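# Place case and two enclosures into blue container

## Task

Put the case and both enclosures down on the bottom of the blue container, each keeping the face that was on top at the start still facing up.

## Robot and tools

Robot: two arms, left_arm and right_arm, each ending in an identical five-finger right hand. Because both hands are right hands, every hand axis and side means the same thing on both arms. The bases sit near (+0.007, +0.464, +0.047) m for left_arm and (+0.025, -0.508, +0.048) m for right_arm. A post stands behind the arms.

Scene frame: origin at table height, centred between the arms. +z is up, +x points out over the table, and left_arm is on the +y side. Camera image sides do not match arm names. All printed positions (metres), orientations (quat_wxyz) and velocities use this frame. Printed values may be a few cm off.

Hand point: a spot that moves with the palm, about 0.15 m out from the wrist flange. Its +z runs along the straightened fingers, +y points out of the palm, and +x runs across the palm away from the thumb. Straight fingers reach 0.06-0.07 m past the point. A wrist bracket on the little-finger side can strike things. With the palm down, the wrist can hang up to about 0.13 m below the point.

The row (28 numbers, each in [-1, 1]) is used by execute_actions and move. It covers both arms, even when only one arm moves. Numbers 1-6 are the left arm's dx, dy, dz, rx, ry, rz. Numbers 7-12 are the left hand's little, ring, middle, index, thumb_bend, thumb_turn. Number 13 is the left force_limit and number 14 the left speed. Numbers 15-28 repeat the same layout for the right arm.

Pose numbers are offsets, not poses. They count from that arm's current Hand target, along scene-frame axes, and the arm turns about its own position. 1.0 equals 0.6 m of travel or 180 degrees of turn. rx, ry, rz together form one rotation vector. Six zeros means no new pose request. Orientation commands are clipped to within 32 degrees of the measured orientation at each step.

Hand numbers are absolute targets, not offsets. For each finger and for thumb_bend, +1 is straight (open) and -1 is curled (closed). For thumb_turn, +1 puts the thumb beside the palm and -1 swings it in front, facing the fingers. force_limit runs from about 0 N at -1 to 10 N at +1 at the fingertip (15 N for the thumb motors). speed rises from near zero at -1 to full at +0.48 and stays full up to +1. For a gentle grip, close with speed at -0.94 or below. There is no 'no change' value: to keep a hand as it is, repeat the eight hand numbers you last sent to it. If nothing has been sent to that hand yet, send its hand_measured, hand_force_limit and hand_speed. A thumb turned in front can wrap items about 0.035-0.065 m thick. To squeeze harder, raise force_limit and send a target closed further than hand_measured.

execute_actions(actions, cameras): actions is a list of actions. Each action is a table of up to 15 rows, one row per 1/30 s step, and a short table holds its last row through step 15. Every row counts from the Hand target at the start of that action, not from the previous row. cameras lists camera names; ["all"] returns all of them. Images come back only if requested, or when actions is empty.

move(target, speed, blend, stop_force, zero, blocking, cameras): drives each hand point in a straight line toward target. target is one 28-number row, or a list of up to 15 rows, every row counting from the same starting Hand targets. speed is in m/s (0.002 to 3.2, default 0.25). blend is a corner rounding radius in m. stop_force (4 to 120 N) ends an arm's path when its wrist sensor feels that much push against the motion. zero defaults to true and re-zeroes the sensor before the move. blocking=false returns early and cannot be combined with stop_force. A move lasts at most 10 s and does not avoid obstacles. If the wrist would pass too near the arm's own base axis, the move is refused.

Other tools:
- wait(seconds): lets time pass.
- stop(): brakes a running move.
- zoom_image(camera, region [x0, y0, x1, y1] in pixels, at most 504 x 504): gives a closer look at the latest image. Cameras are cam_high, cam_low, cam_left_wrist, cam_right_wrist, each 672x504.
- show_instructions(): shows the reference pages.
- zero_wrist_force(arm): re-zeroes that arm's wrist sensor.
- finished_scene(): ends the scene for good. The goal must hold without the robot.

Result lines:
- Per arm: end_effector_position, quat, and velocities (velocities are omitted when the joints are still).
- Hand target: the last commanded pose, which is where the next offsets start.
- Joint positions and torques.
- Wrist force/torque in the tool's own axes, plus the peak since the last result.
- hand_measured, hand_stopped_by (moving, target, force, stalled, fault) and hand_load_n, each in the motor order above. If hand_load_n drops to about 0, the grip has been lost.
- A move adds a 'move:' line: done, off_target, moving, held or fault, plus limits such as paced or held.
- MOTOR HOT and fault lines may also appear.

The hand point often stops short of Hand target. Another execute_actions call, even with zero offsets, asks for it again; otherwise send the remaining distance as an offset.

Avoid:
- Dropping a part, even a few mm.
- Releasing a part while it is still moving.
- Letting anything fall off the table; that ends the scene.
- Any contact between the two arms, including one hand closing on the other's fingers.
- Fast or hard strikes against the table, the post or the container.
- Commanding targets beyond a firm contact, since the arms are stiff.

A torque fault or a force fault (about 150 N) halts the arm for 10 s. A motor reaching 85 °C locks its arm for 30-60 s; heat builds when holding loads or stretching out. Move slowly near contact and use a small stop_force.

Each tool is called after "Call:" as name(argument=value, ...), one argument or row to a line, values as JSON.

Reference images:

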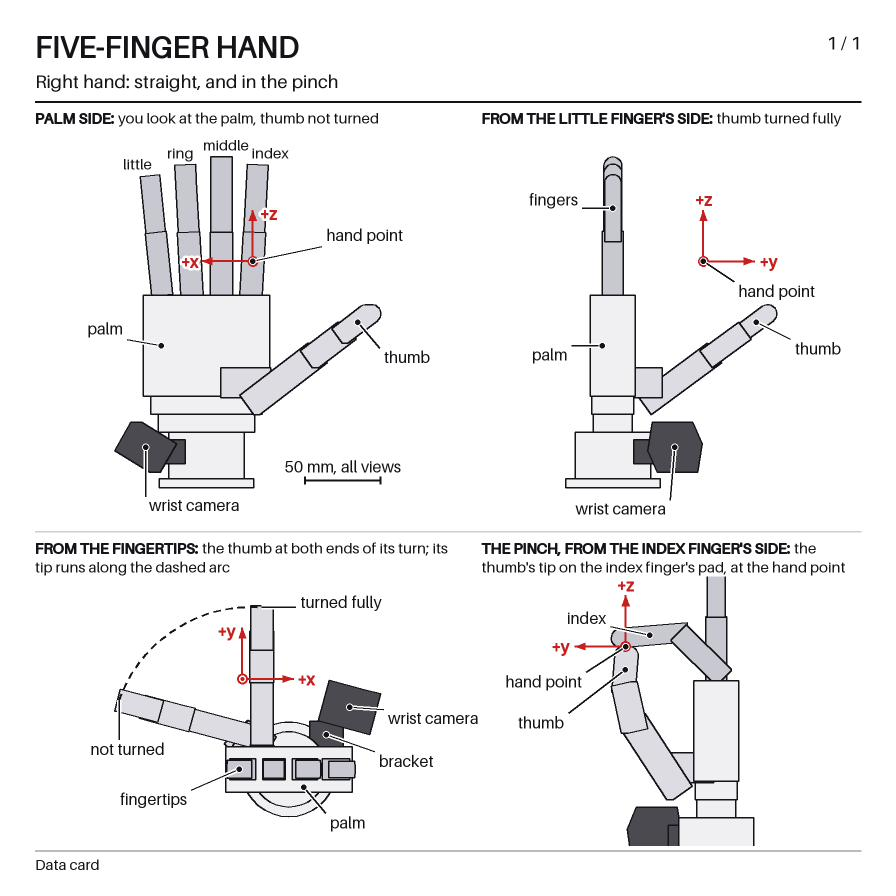

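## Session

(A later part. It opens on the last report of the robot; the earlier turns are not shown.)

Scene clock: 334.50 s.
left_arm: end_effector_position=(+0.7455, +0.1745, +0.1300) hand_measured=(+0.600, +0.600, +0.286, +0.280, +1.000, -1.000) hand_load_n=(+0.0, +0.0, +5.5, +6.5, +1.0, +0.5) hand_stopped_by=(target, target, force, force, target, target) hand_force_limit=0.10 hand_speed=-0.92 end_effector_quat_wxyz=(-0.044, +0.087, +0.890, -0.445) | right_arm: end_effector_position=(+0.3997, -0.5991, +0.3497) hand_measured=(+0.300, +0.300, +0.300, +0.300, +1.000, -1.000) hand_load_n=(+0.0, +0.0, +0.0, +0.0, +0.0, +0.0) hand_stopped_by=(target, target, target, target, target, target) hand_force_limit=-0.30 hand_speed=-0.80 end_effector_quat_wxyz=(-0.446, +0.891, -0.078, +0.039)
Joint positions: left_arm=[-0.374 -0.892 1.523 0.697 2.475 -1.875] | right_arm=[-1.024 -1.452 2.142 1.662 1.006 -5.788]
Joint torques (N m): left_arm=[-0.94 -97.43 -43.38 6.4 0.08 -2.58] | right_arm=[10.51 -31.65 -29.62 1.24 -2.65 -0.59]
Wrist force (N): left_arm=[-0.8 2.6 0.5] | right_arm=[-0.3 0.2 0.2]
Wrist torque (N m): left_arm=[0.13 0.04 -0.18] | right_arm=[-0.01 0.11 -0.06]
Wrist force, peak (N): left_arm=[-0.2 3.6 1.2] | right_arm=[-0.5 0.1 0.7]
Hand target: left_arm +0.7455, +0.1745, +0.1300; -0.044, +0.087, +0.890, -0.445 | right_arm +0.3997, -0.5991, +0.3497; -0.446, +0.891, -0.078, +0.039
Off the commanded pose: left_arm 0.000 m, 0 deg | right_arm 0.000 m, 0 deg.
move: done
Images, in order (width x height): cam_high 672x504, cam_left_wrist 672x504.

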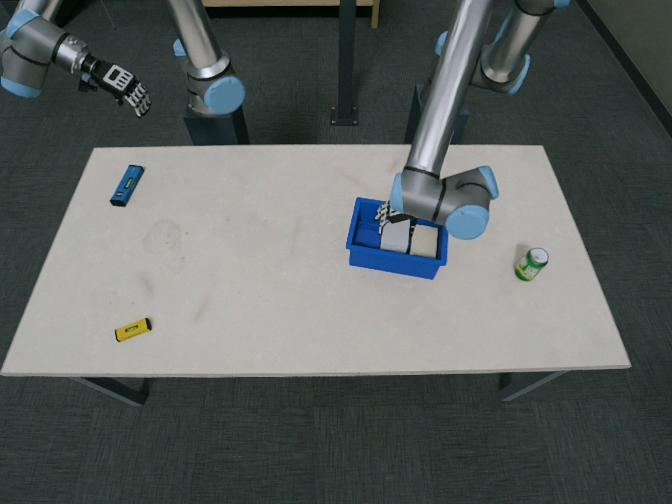

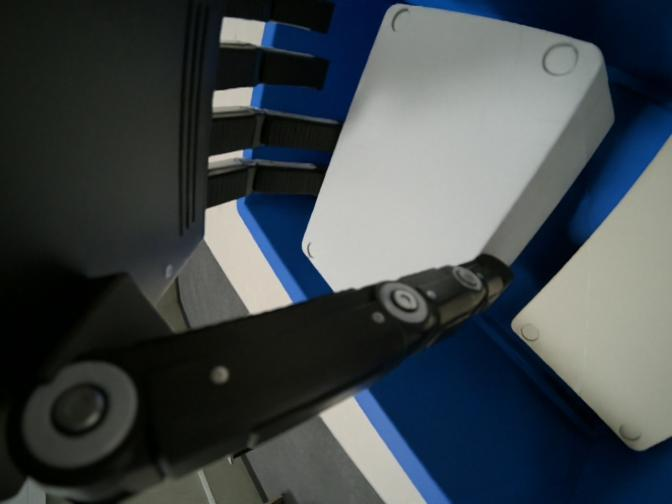

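Call:
move(
  target=[
    [0.0006,0.0033,0,0,0,0,0.6,0.6,-0.25,-0.25,1,-1,0.1,-0.92,0,0,0,0,0,0,0.3,0.3,0.3,0.3,1,-1,-0.3,-0.8],
    [0.0006,0.0033,-0.06,0,0,0,0.6,0.6,-0.25,-0.25,1,-1,0.1,-0.92,0,0,0,0,0,0,0.3,0.3,0.3,0.3,1,-1,-0.3,-0.8],
  ],
  cameras=["cam_left_wrist","cam_high"],
  speed=0.015,
  stop_force=4,
)

Call:
zoom_image(
  camera="cam_high",
  region=[360, 190, 440, 270],
)

Call:
zoom_image(
  camera="cam_left_wrist",
  region=[420, 100, 672, 400],
)

Scene clock: 341.47 s.
left_arm: end_effector_position=(+0.7458, +0.1765, +0.0981) hand_measured=(+0.600, +0.600, +0.286, +0.280, +1.000, -1.000) hand_load_n=(+0.0, +0.0, +5.5, +6.0, +1.5, +0.5) hand_stopped_by=(target, target, force, force, target, target) hand_force_limit=0.10 hand_speed=-0.92 end_effector_quat_wxyz=(-0.044, +0.087, +0.890, -0.445) | right_arm: end_effector_position=(+0.3997, -0.5991, +0.3497) hand_measured=(+0.300, +0.300, +0.300, +0.300, +1.000, -1.000) hand_load_n=(+0.0, +0.0, +0.0, +0.0, -0.5, +0.0) hand_stopped_by=(target, target, target, target, target, target) hand_force_limit=-0.30 hand_speed=-0.80 end_effector_quat_wxyz=(-0.446, +0.891, -0.078, +0.039)
Joint positions: left_arm=[-0.371 -0.859 1.534 0.658 2.475 -1.871] | right_arm=[-1.024 -1.452 2.142 1.662 1.006 -5.788]
Joint torques (N m): left_arm=[-7.22 -99.69 -42.9 6.36 0.45 -3.4] | right_arm=[12.09 -31.63 -29.51 1.01 -2.34 -0.66]
Wrist force (N): left_arm=[-0.6 2.7 0.1] | right_arm=[-0.4 0.0 0.2]
Wrist torque (N m): left_arm=[0.11 0.06 -0.44] | right_arm=[-0.05 0.12 -0.08]
Wrist force, peak (N): left_arm=[-1.0 -1.5 -6.5] | right_arm=[-0.3 0.2 0.7]
Hand target: left_arm +0.7458, +0.1765, +0.0981; -0.044, +0.087, +0.890, -0.445 (not the last commanded pose) | right_arm +0.3997, -0.5991, +0.3497; -0.446, +0.891, -0.078, +0.039
Off the commanded pose: left_arm 0.004 m, 0 deg | right_arm 0.000 m, 0 deg.
move: contact (left_arm); path passed 1 of 2 targets
Images, in order (width x height): cam_high 672x504, cam_left_wrist 672x504.

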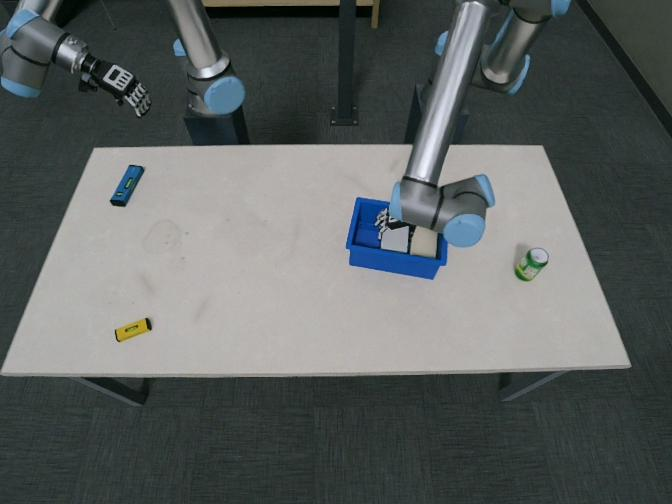

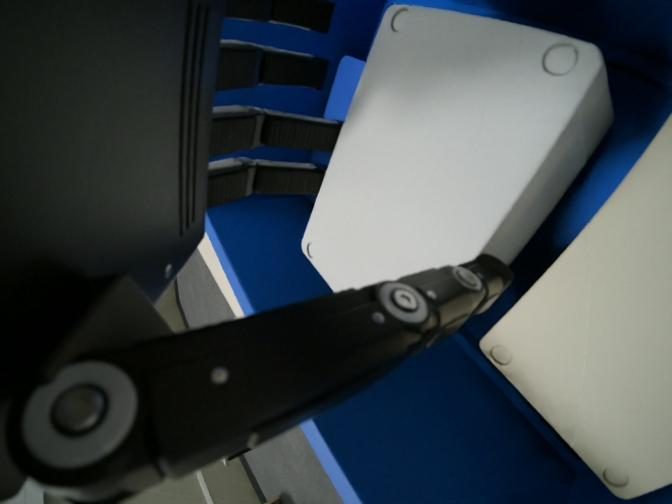

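Scaled by 6.300 from the camera's image (finer frame: 960x720).

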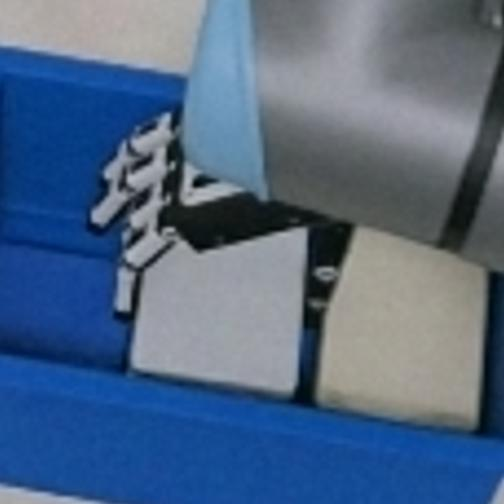

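Scaled by 1.680 from the camera's image (finer frame: 960x720).

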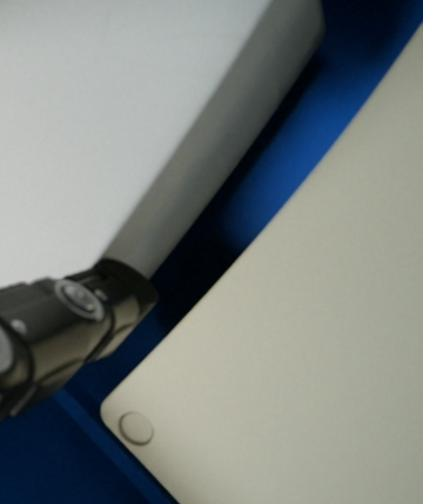

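Call:
move(
  target=[
    [0,0,0.01,0,0,0,0.6,0.6,-0.25,-0.25,1,-1,0.1,-0.92,0,0,0,0,0,0,0.3,0.3,0.3,0.3,1,-1,-0.3,-0.8],
    [0.0006,0.0033,0.01,0,0,0,0.6,0.6,-0.25,-0.25,1,-1,0.1,-0.92,0,0,0,0,0,0,0.3,0.3,0.3,0.3,1,-1,-0.3,-0.8],
  ],
  speed=0.03,
)

Call:
move(
  target=[0,0,-0.04,0,0,0,0.6,0.6,-0.25,-0.25,1,-1,0.1,-0.92,0,0,0,0,0,0,0.3,0.3,0.3,0.3,1,-1,-0.3,-0.8],
  cameras=["cam_left_wrist","cam_high"],
  speed=0.01,
  stop_force=4,
)

Scene clock: 345.70 s.
left_arm: end_effector_position=(+0.7462, +0.1785, +0.1042) hand_measured=(+0.600, +0.600, +0.286, +0.280, +1.000, -1.000) hand_load_n=(+0.0, +0.0, +5.5, +6.0, +1.0, +0.5) hand_stopped_by=(target, target, force, force, target, target) hand_force_limit=0.10 hand_speed=-0.92 end_effector_quat_wxyz=(-0.044, +0.087, +0.890, -0.445) | right_arm: end_effector_position=(+0.3997, -0.5991, +0.3497) hand_measured=(+0.300, +0.300, +0.300, +0.300, +1.000, -1.000) hand_load_n=(+0.0, +0.0, +0.0, +0.0, +0.0, +0.0) hand_stopped_by=(target, target, target, target, target, target) hand_force_limit=-0.30 hand_speed=-0.80 end_effector_quat_wxyz=(-0.446, +0.891, -0.078, +0.039)
Joint positions: left_arm=[-0.368 -0.865 1.532 0.669 2.476 -1.866] | right_arm=[-1.024 -1.452 2.142 1.662 1.006 -5.788]
Joint torques (N m): left_arm=[-9.74 -79.77 -42.99 2.37 4.07 -2.09] | right_arm=[9.64 -31.7 -30.02 1.11 -2.17 -0.45]
Wrist force (N): left_arm=[-0.9 2.9 0.5] | right_arm=[-0.2 0.0 0.1]
Wrist torque (N m): left_arm=[0.16 0.08 -0.46] | right_arm=[-0.04 0.10 -0.07]
Wrist force, peak (N): left_arm=[-0.8 3.3 0.9] | right_arm=[-0.6 0.1 0.8]
Hand target: left_arm +0.7462, +0.1784, +0.1041; -0.044, +0.087, +0.890, -0.445 | right_arm +0.3997, -0.5991, +0.3497; -0.446, +0.891, -0.078, +0.039
Off the commanded pose: left_arm 0.000 m, 0 deg | right_arm 0.000 m, 0 deg.
move: done

Scene clock: 349.17 s.
left_arm: end_effector_position=(+0.7462, +0.1784, +0.0801) hand_measured=(+0.600, +0.600, +0.286, +0.280, +1.000, -1.000) hand_load_n=(+0.0, +0.0, +5.0, +5.5, +1.5, +0.5) hand_stopped_by=(target, target, force, force, target, target) hand_force_limit=0.10 hand_speed=-0.92 end_effector_quat_wxyz=(-0.044, +0.087, +0.890, -0.445) | right_arm: end_effector_position=(+0.3997, -0.5991, +0.3497) hand_measured=(+0.300, +0.300, +0.300, +0.300, +1.000, -1.000) hand_load_n=(+0.0, +0.0, +0.0, +0.0, +0.0, +0.0) hand_stopped_by=(target, target, target, target, target, target) hand_force_limit=-0.30 hand_speed=-0.80 end_effector_quat_wxyz=(-0.446, +0.891, -0.078, +0.039)
Joint positions: left_arm=[-0.368 -0.84 1.539 0.637 2.476 -1.867] | right_arm=[-1.024 -1.452 2.142 1.662 1.006 -5.788]
Joint torques (N m): left_arm=[-10.5 -99.82 -27.47 6.38 1.15 -3.52] | right_arm=[10.41 -31.04 -30.25 0.97 -2.52 -0.56]
Wrist force (N): left_arm=[-0.8 3.1 -1.0] | right_arm=[-0.3 0.0 0.0]
Wrist torque (N m): left_arm=[0.05 0.06 -0.39] | right_arm=[-0.04 0.11 -0.07]
Wrist force, peak (N): left_arm=[-0.3 4.2 -2.0] | right_arm=[-0.6 0.1 0.6]
Hand target: left_arm +0.7462, +0.1784, +0.0801; -0.044, +0.087, +0.890, -0.445 | right_arm +0.3997, -0.5991, +0.3497; -0.446, +0.891, -0.078, +0.039
Off the commanded pose: left_arm 0.000 m, 0 deg | right_arm 0.000 m, 0 deg.
move: done
Images, in order (width x height): cam_high 672x504, cam_left_wrist 672x504.

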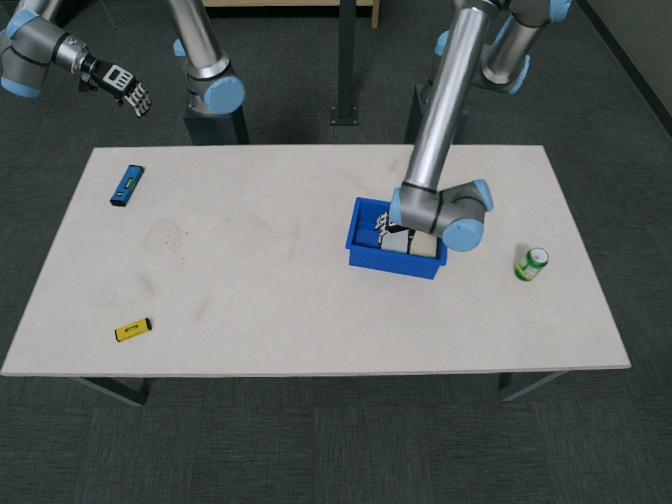

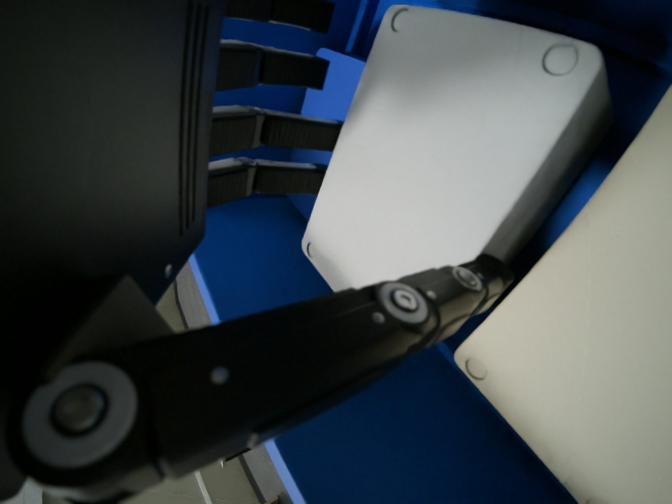

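Call:
move(
  target=[0,0,-0.025,0,0,0,0.6,0.6,-0.25,-0.25,1,-1,0.1,-0.92,0,0,0,0,0,0,0.3,0.3,0.3,0.3,1,-1,-0.3,-0.8],
  cameras=["cam_left_wrist","cam_high"],
  speed=0.006,
  stop_force=4,
)

Call:
zoom_image(
  camera="cam_high",
  region=[360, 190, 440, 270],
)

Call:
zoom_image(
  camera="cam_left_wrist",
  region=[420, 100, 672, 400],
)

Scene clock: 352.67 s.
left_arm: end_effector_position=(+0.7462, +0.1784, +0.0712) hand_measured=(+0.600, +0.600, +0.286, +0.280, +1.000, -1.000) hand_load_n=(+0.0, +0.0, +5.5, +5.5, +1.5, +0.5) hand_stopped_by=(target, target, force, force, target, target) hand_force_limit=0.10 hand_speed=-0.92 end_effector_quat_wxyz=(-0.044, +0.087, +0.890, -0.445) | right_arm: end_effector_position=(+0.3997, -0.5991, +0.3497) hand_measured=(+0.300, +0.300, +0.300, +0.300, +1.000, -1.000) hand_load_n=(+0.0, +0.0, +0.0, +0.0, +0.0, +0.0) hand_stopped_by=(target, target, target, target, target, target) hand_force_limit=-0.30 hand_speed=-0.80 end_effector_quat_wxyz=(-0.446, +0.891, -0.078, +0.039)
Joint positions: left_arm=[-0.368 -0.831 1.541 0.625 2.476 -1.867] | right_arm=[-1.024 -1.452 2.142 1.662 1.006 -5.788]
Joint torques (N m): left_arm=[-10.16 -98.14 -34.33 6.44 1.38 -2.08] | right_arm=[10.06 -31.53 -31.05 1.07 -2.36 -0.53]
Wrist force (N): left_arm=[-0.5 2.8 -1.4] | right_arm=[-0.2 -0.2 0.4]
Wrist torque (N m): left_arm=[0.10 0.11 -0.45] | right_arm=[-0.08 0.09 -0.07]
Wrist force, peak (N): left_arm=[-0.5 4.8 -0.6] | right_arm=[-0.7 0.3 0.2]
Hand target: left_arm +0.7462, +0.1784, +0.0713; -0.044, +0.087, +0.890, -0.445 (not the last commanded pose) | right_arm +0.3997, -0.5991, +0.3497; -0.446, +0.891, -0.078, +0.039
Off the commanded pose: left_arm 0.006 m, 0 deg | right_arm 0.000 m, 0 deg.
move: contact (left_arm)
Images, in order (width x height): cam_high 672x504, cam_left_wrist 672x504.

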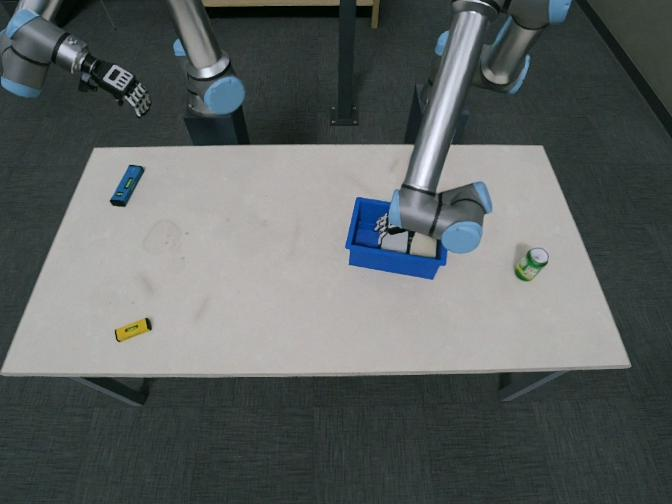

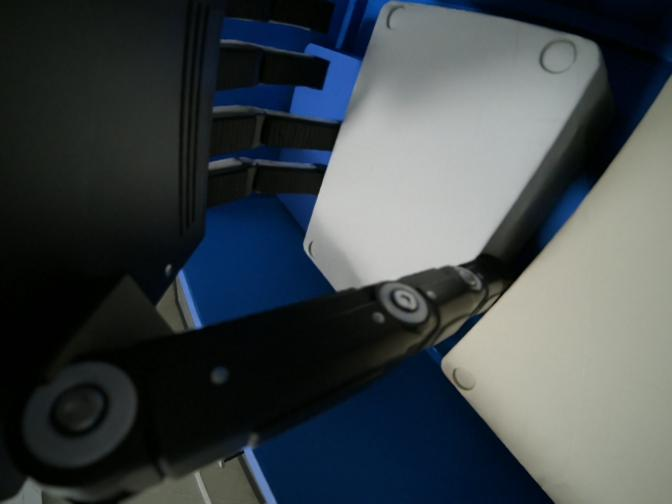

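Scaled by 6.300 from the camera's image (finer frame: 960x720).

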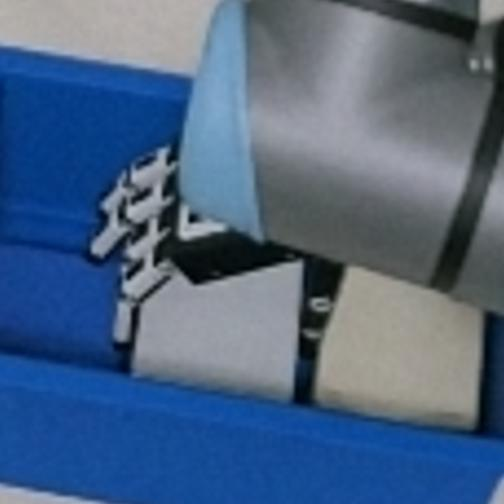

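Scaled by 1.680 from the camera's image (finer frame: 960x720).

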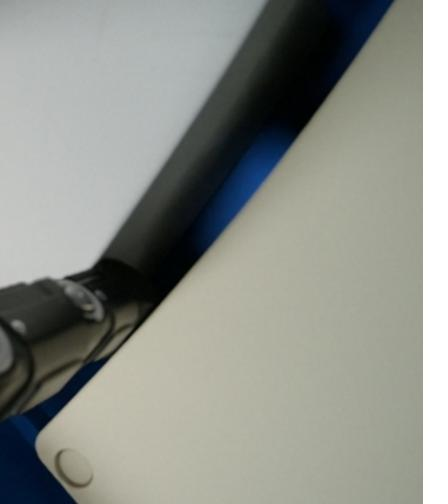

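Call:
move(
  target=[0,0,-0.01,0,0,0,0.6,0.6,-0.25,-0.25,1,-1,0.1,-0.92,0,0,0,0,0,0,0.3,0.3,0.3,0.3,1,-1,-0.3,-0.8],
  speed=0.004,
  stop_force=4,
)

Scene clock: 355.47 s.
left_arm: end_effector_position=(+0.7462, +0.1784, +0.0688) hand_measured=(+0.600, +0.600, +0.286, +0.280, +1.000, -1.000) hand_load_n=(+0.0, +0.0, +5.5, +6.0, +1.0, +1.0) hand_stopped_by=(target, target, force, force, target, target) hand_force_limit=0.10 hand_speed=-0.92 end_effector_quat_wxyz=(-0.044, +0.087, +0.890, -0.445) | right_arm: end_effector_position=(+0.3997, -0.5991, +0.3497) hand_measured=(+0.300, +0.300, +0.300, +0.300, +1.000, -1.000) hand_load_n=(+0.0, +0.0, +0.0, +0.0, +0.0, +0.0) hand_stopped_by=(target, target, target, target, target, target) hand_force_limit=-0.30 hand_speed=-0.80 end_effector_quat_wxyz=(-0.446, +0.891, -0.078, +0.039)
Joint positions: left_arm=[-0.368 -0.828 1.542 0.622 2.476 -1.867] | right_arm=[-1.024 -1.452 2.142 1.662 1.006 -5.788]
Joint torques (N m): left_arm=[-9.74 -96.01 -22.9 6.37 1.39 -2.52] | right_arm=[7.57 -32.09 -30.26 1.39 -2.35 -0.58]
Wrist force (N): left_arm=[-1.7 0.0 -3.8] | right_arm=[-0.3 0.4 0.1]
Wrist torque (N m): left_arm=[-0.03 0.08 -0.46] | right_arm=[0.03 0.11 -0.06]
Wrist force, peak (N): left_arm=[-2.4 -4.0 -5.8] | right_arm=[-0.5 -0.5 0.0]
Hand target: left_arm +0.7462, +0.1784, +0.0688; -0.043, +0.087, +0.890, -0.445 (not the last commanded pose) | right_arm +0.3997, -0.5991, +0.3497; -0.446, +0.891, -0.078, +0.039
Off the commanded pose: left_arm 0.004 m, 0 deg | right_arm 0.000 m, 0 deg.
move: contact (left_arm)

Call:
move(
  target=[0,0,0,0,0,0,0.7,0.7,0.5,0.5,1,-1,0.1,-0.9,0,0,0,0,0,0,0.3,0.3,0.3,0.3,1,-1,-0.3,-0.8],
  cameras=["cam_left_wrist","cam_high"],
)

Call:
zoom_image(
  camera="cam_left_wrist",
  region=[420, 100, 672, 400],
)

Scene clock: 357.57 s.
left_arm: end_effector_position=(+0.7462, +0.1784, +0.0688) hand_measured=(+0.700, +0.700, +0.500, +0.500, +1.000, -1.000) hand_load_n=(+0.0, +0.0, +0.0, +0.0, +0.0, +0.5) hand_stopped_by=(target, target, target, target, target, target) hand_force_limit=0.10 hand_speed=-0.90 end_effector_quat_wxyz=(-0.044, +0.087, +0.890, -0.445) | right_arm: end_effector_position=(+0.3997, -0.5991, +0.3497) hand_measured=(+0.300, +0.300, +0.300, +0.300, +1.000, -1.000) hand_load_n=(+0.0, +0.0, +0.0, +0.0, +0.0, +0.0) hand_stopped_by=(target, target, target, target, target, target) hand_force_limit=-0.30 hand_speed=-0.80 end_effector_quat_wxyz=(-0.446, +0.891, -0.078, +0.039)
Joint positions: left_arm=[-0.368 -0.828 1.542 0.622 2.476 -1.867] | right_arm=[-1.024 -1.452 2.142 1.662 1.006 -5.788]
Joint torques (N m): left_arm=[-9.99 -98.04 -40.42 4.43 1.11 -2.22] | right_arm=[10.24 -31.23 -32.17 1.05 -2.17 -0.26]
Wrist force (N): left_arm=[-0.7 1.7 -3.5] | right_arm=[-0.4 0.0 0.3]
Wrist torque (N m): left_arm=[0.03 0.12 -0.44] | right_arm=[-0.05 0.11 -0.08]
Wrist force, peak (N): left_arm=[-2.4 -1.3 -4.0] | right_arm=[-0.4 -0.1 0.6]
Hand target: left_arm +0.7462, +0.1784, +0.0688; -0.043, +0.087, +0.890, -0.445 | right_arm +0.3997, -0.5991, +0.3497; -0.446, +0.891, -0.078, +0.039
Off the commanded pose: left_arm 0.000 m, 0 deg | right_arm 0.000 m, 0 deg.
move: done
Images, in order (width x height): cam_high 672x504, cam_left_wrist 672x504.

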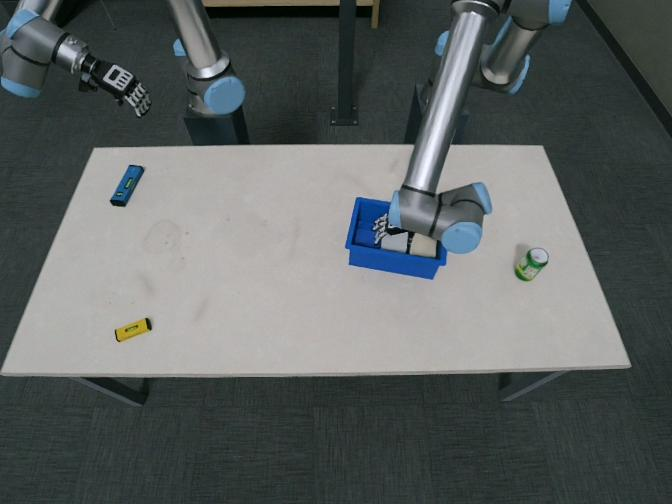

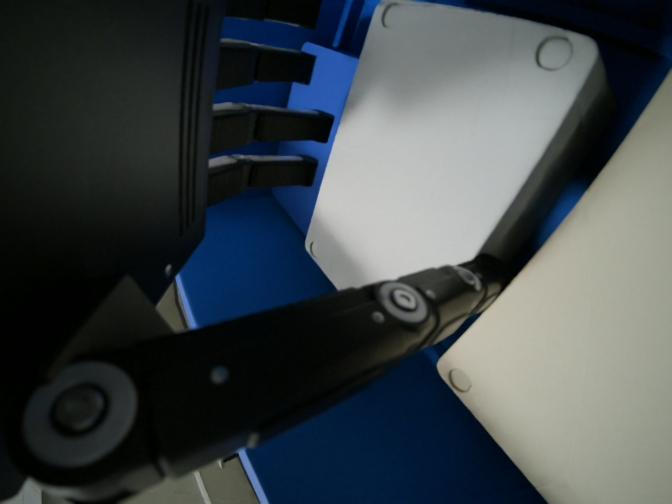

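Scaled by 1.680 from the camera's image (finer frame: 960x720).

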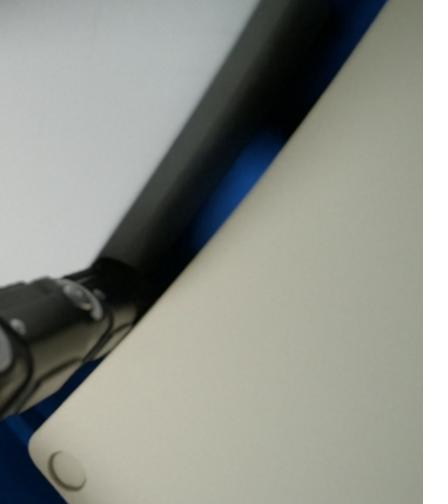

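Call:
move(
  target=[0.0004,0.002,0,0,0,0,0.7,0.7,0.5,0.5,1,-1,0.1,-0.9,0,0,0,0,0,0,0.3,0.3,0.3,0.3,1,-1,-0.3,-0.8],
  speed=0.005,
)

Call:
move(
  target=[0,0,0.05,0,0,0,0.7,0.7,0.5,0.5,1,-1,0.1,-0.9,0,0,0,0,0,0,0.3,0.3,0.3,0.3,1,-1,-0.3,-0.8],
  speed=0.01,
  stop_force=5,
  cameras=["cam_left_wrist","cam_high"],
)

Scene clock: 359.63 s.
left_arm: end_effector_position=(+0.7465, +0.1796, +0.0688) hand_measured=(+0.700, +0.700, +0.500, +0.500, +1.000, -1.000) hand_load_n=(+0.0, +0.0, +0.0, +0.0, +0.0, +0.0) hand_stopped_by=(target, target, target, target, target, target) hand_force_limit=0.10 hand_speed=-0.90 end_effector_quat_wxyz=(-0.043, +0.087, +0.890, -0.445) | right_arm: end_effector_position=(+0.3997, -0.5991, +0.3497) hand_measured=(+0.300, +0.300, +0.300, +0.300, +1.000, -1.000) hand_load_n=(+0.0, +0.0, -0.5, +0.0, +0.0, +0.0) hand_stopped_by=(target, target, target, target, target, target) hand_force_limit=-0.30 hand_speed=-0.80 end_effector_quat_wxyz=(-0.446, +0.891, -0.078, +0.039)
Joint positions: left_arm=[-0.367 -0.828 1.541 0.624 2.476 -1.864] | right_arm=[-1.024 -1.452 2.142 1.662 1.006 -5.788]
Joint torques (N m): left_arm=[1.51 -75.14 -40.32 4.78 3.37 2.39] | right_arm=[10.08 -31.75 -31.67 1.46 -2.5 -0.88]
Wrist force (N): left_arm=[-0.8 0.7 -1.0] | right_arm=[-0.2 0.2 0.3]
Wrist torque (N m): left_arm=[0.09 0.11 -0.50] | right_arm=[-0.01 0.08 -0.06]
Wrist force, peak (N): left_arm=[-1.3 0.1 -4.2] | right_arm=[0.1 0.2 0.7]
Hand target: left_arm +0.7465, +0.1796, +0.0688; -0.043, +0.087, +0.890, -0.445 | right_arm +0.3997, -0.5991, +0.3497; -0.446, +0.891, -0.078, +0.039
Off the commanded pose: left_arm 0.000 m, 0 deg | right_arm 0.000 m, 0 deg.
move: done

Scene clock: 363.70 s.
left_arm: end_effector_position=(+0.7465, +0.1796, +0.0988) hand_measured=(+0.700, +0.700, +0.500, +0.500, +1.000, -1.000) hand_load_n=(+0.0, +0.0, +0.0, +0.0, +0.0, +0.5) hand_stopped_by=(target, target, target, target, target, target) hand_force_limit=0.10 hand_speed=-0.90 end_effector_quat_wxyz=(-0.043, +0.087, +0.890, -0.445) | right_arm: end_effector_position=(+0.3997, -0.5991, +0.3497) hand_measured=(+0.300, +0.300, +0.300, +0.300, +1.000, -1.000) hand_load_n=(+0.0, +0.0, +0.0, +0.0, +0.0, +0.0) hand_stopped_by=(target, target, target, target, target, target) hand_force_limit=-0.30 hand_speed=-0.80 end_effector_quat_wxyz=(-0.446, +0.891, -0.078, +0.039)
Joint positions: left_arm=[-0.367 -0.859 1.533 0.663 2.476 -1.864] | right_arm=[-1.024 -1.452 2.142 1.662 1.006 -5.788]
Joint torques (N m): left_arm=[-3.36 -75.23 -30.55 1.74 3.09 -1.97] | right_arm=[8.28 -31.67 -32.43 1.39 -2.16 -0.73]
Wrist force (N): left_arm=[-0.8 0.4 -1.0] | right_arm=[-0.2 -0.1 0.1]
Wrist torque (N m): left_arm=[0.08 0.10 -0.51] | right_arm=[-0.04 0.10 -0.07]
Wrist force, peak (N): left_arm=[-0.5 0.9 -1.6] | right_arm=[-0.6 0.5 0.5]
Hand target: left_arm +0.7465, +0.1796, +0.0988; -0.043, +0.087, +0.890, -0.445 | right_arm +0.3997, -0.5991, +0.3497; -0.446, +0.891, -0.078, +0.039
Off the commanded pose: left_arm 0.000 m, 0 deg | right_arm 0.000 m, 0 deg.
move: done
Images, in order (width x height): cam_high 672x504, cam_left_wrist 672x504.

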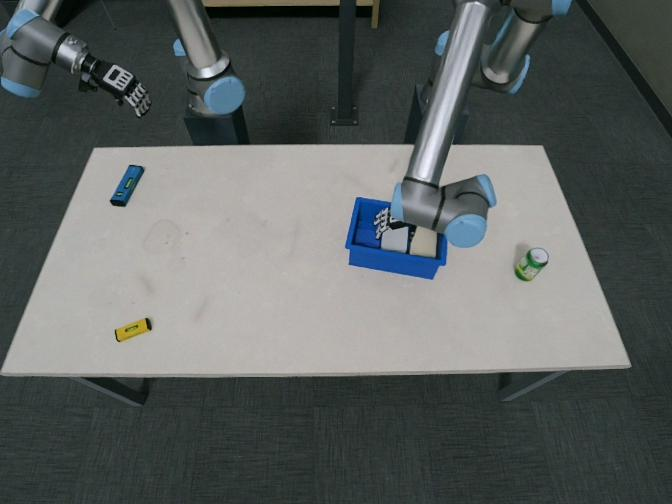

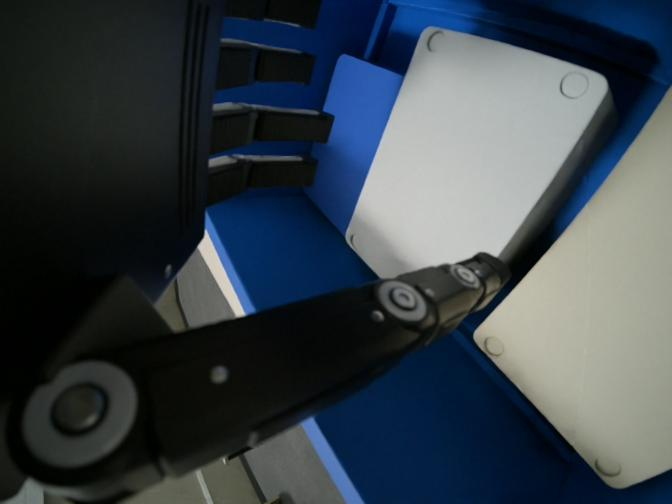

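Released cleanly. Retreat and inspect.

Call:
move(
  target=[
    [0,0,0.33,0,0,0,0.7,0.7,0.5,0.5,1,-1,0.1,-0.9,0,0,0,0,0,0,0.3,0.3,0.3,0.3,1,-1,-0.3,-0.8],
    [-0.1,0.3,0.36,0,0,0,0.7,0.7,0.5,0.5,1,-1,0.1,-0.9,0,0,0,0,0,0,0.3,0.3,0.3,0.3,1,-1,-0.3,-0.8],
  ],
  speed=[0.1,0.2],
  cameras=["all"],
)

Call:
zoom_image(
  camera="cam_high",
  region=[340, 185, 460, 285],
)

Call:
zoom_image(
  camera="cam_high",
  region=[350, 200, 410, 260],
)

Scene clock: 368.43 s.
left_arm: end_effector_position=(+0.6864, +0.3596, +0.3148) hand_measured=(+0.700, +0.700, +0.500, +0.500, +1.000, -1.000) hand_load_n=(+0.0, +0.0, +0.0, +0.0, +0.0, +0.0) hand_stopped_by=(target, target, target, target, target, target) hand_force_limit=0.10 hand_speed=-0.90 end_effector_quat_wxyz=(-0.044, +0.087, +0.890, -0.445) | right_arm: end_effector_position=(+0.3997, -0.5991, +0.3497) hand_measured=(+0.300, +0.300, +0.300, +0.300, +1.000, -1.000) hand_load_n=(+0.0, +0.0, +0.0, +0.0, +0.0, +0.0) hand_stopped_by=(target, target, target, target, target, target) hand_force_limit=-0.30 hand_speed=-0.80 end_effector_quat_wxyz=(-0.446, +0.891, -0.078, +0.039)
Joint positions: left_arm=[-0.139 -1.105 1.576 1.164 2.496 -1.49] | right_arm=[-1.024 -1.452 2.142 1.662 1.006 -5.788]
Joint torques (N m): left_arm=[1.77 -67.19 -43.32 6.45 1.66 3.02] | right_arm=[8.85 -30.92 -33.11 1.43 -2.23 -0.74]
Wrist force (N): left_arm=[-0.3 0.2 -1.4] | right_arm=[-0.4 0.2 0.5]
Wrist torque (N m): left_arm=[0.07 -0.03 -0.27] | right_arm=[-0.03 0.10 -0.07]
Wrist force, peak (N): left_arm=[0.5 1.1 -3.3] | right_arm=[-0.4 -0.1 0.8]
Hand target: left_arm +0.6865, +0.3596, +0.3148; -0.043, +0.087, +0.890, -0.445 | right_arm +0.3997, -0.5991, +0.3497; -0.446, +0.891, -0.078, +0.039
Off the commanded pose: left_arm 0.000 m, 0 deg | right_arm 0.000 m, 0 deg.
move: done

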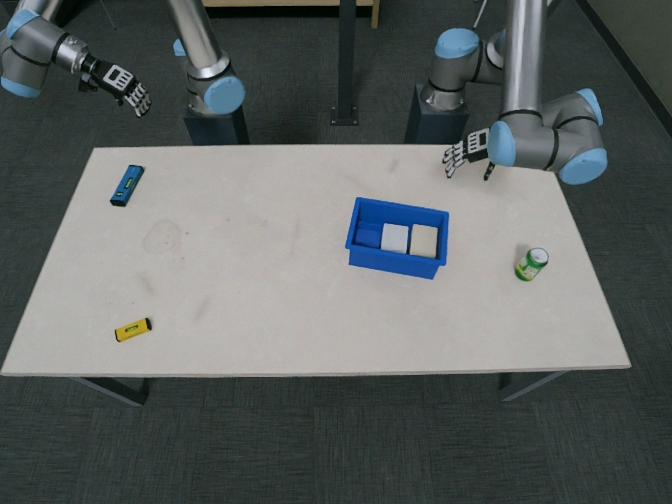

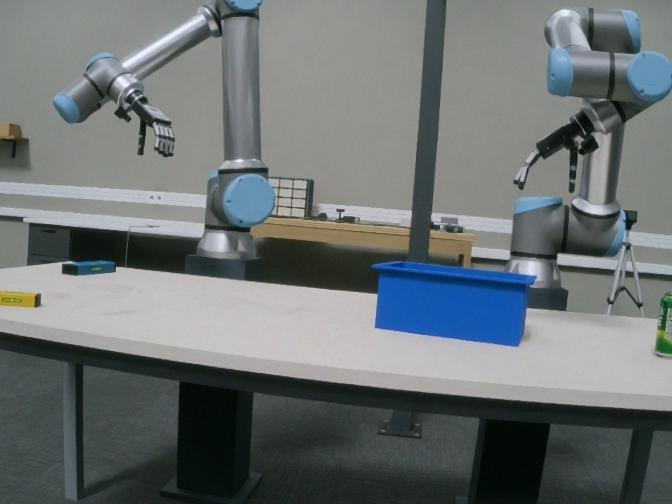

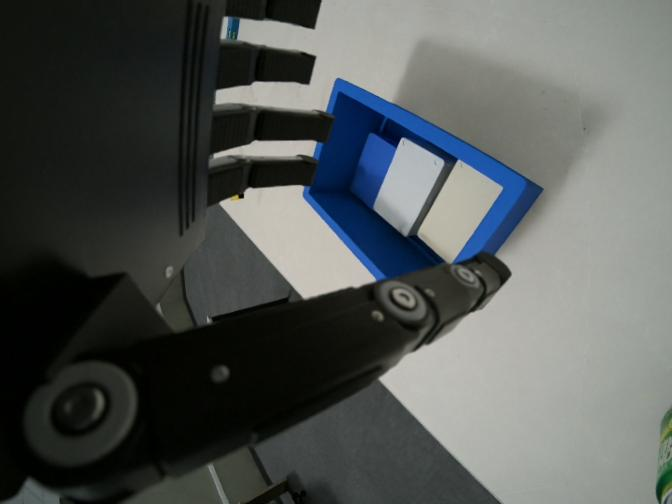

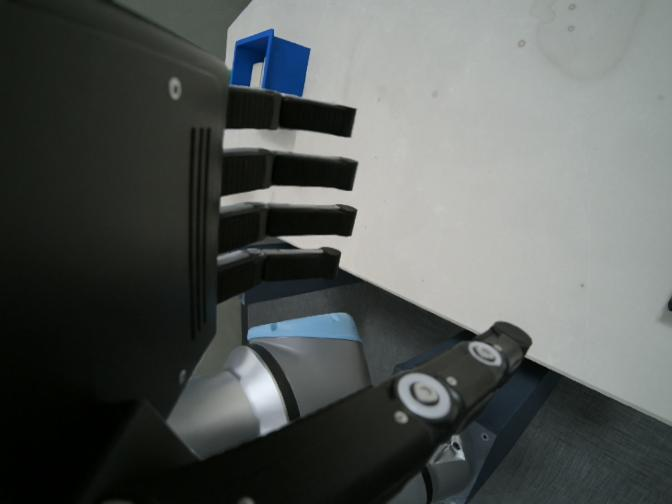

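Scaled by 4.200 from the camera's image (finer frame: 960x720).

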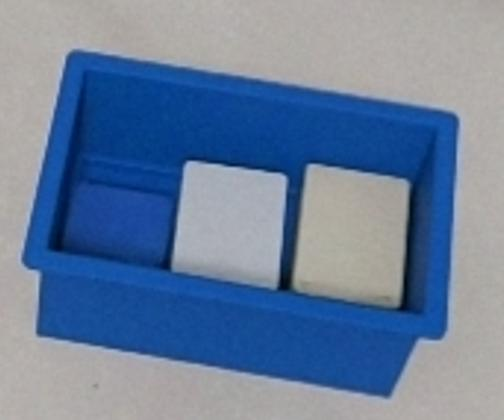

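Scaled by 8.400 from the camera's image (finer frame: 960x720).

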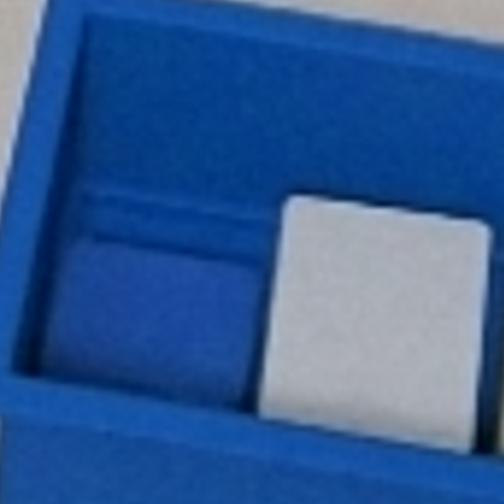

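Call:
zoom_image(
  camera="cam_left_wrist",
  region=[290, 70, 550, 300],
)

Call:
zoom_image(
  camera="cam_high",
  region=[400, 195, 460, 280],
)

Scaled by 1.938 from the camera's image (finer frame: 960x720).

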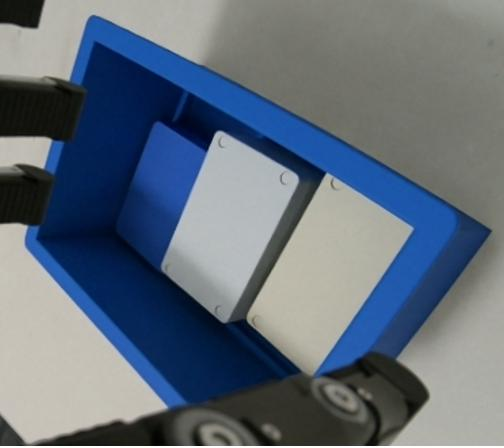

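Scaled by 5.929 from the camera's image (finer frame: 960x720).

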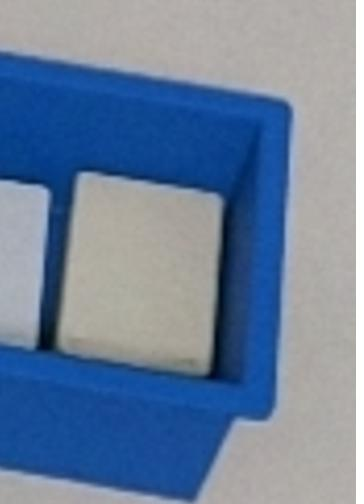

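Call:
finished_scene(
)

The scene is finished: the task was done.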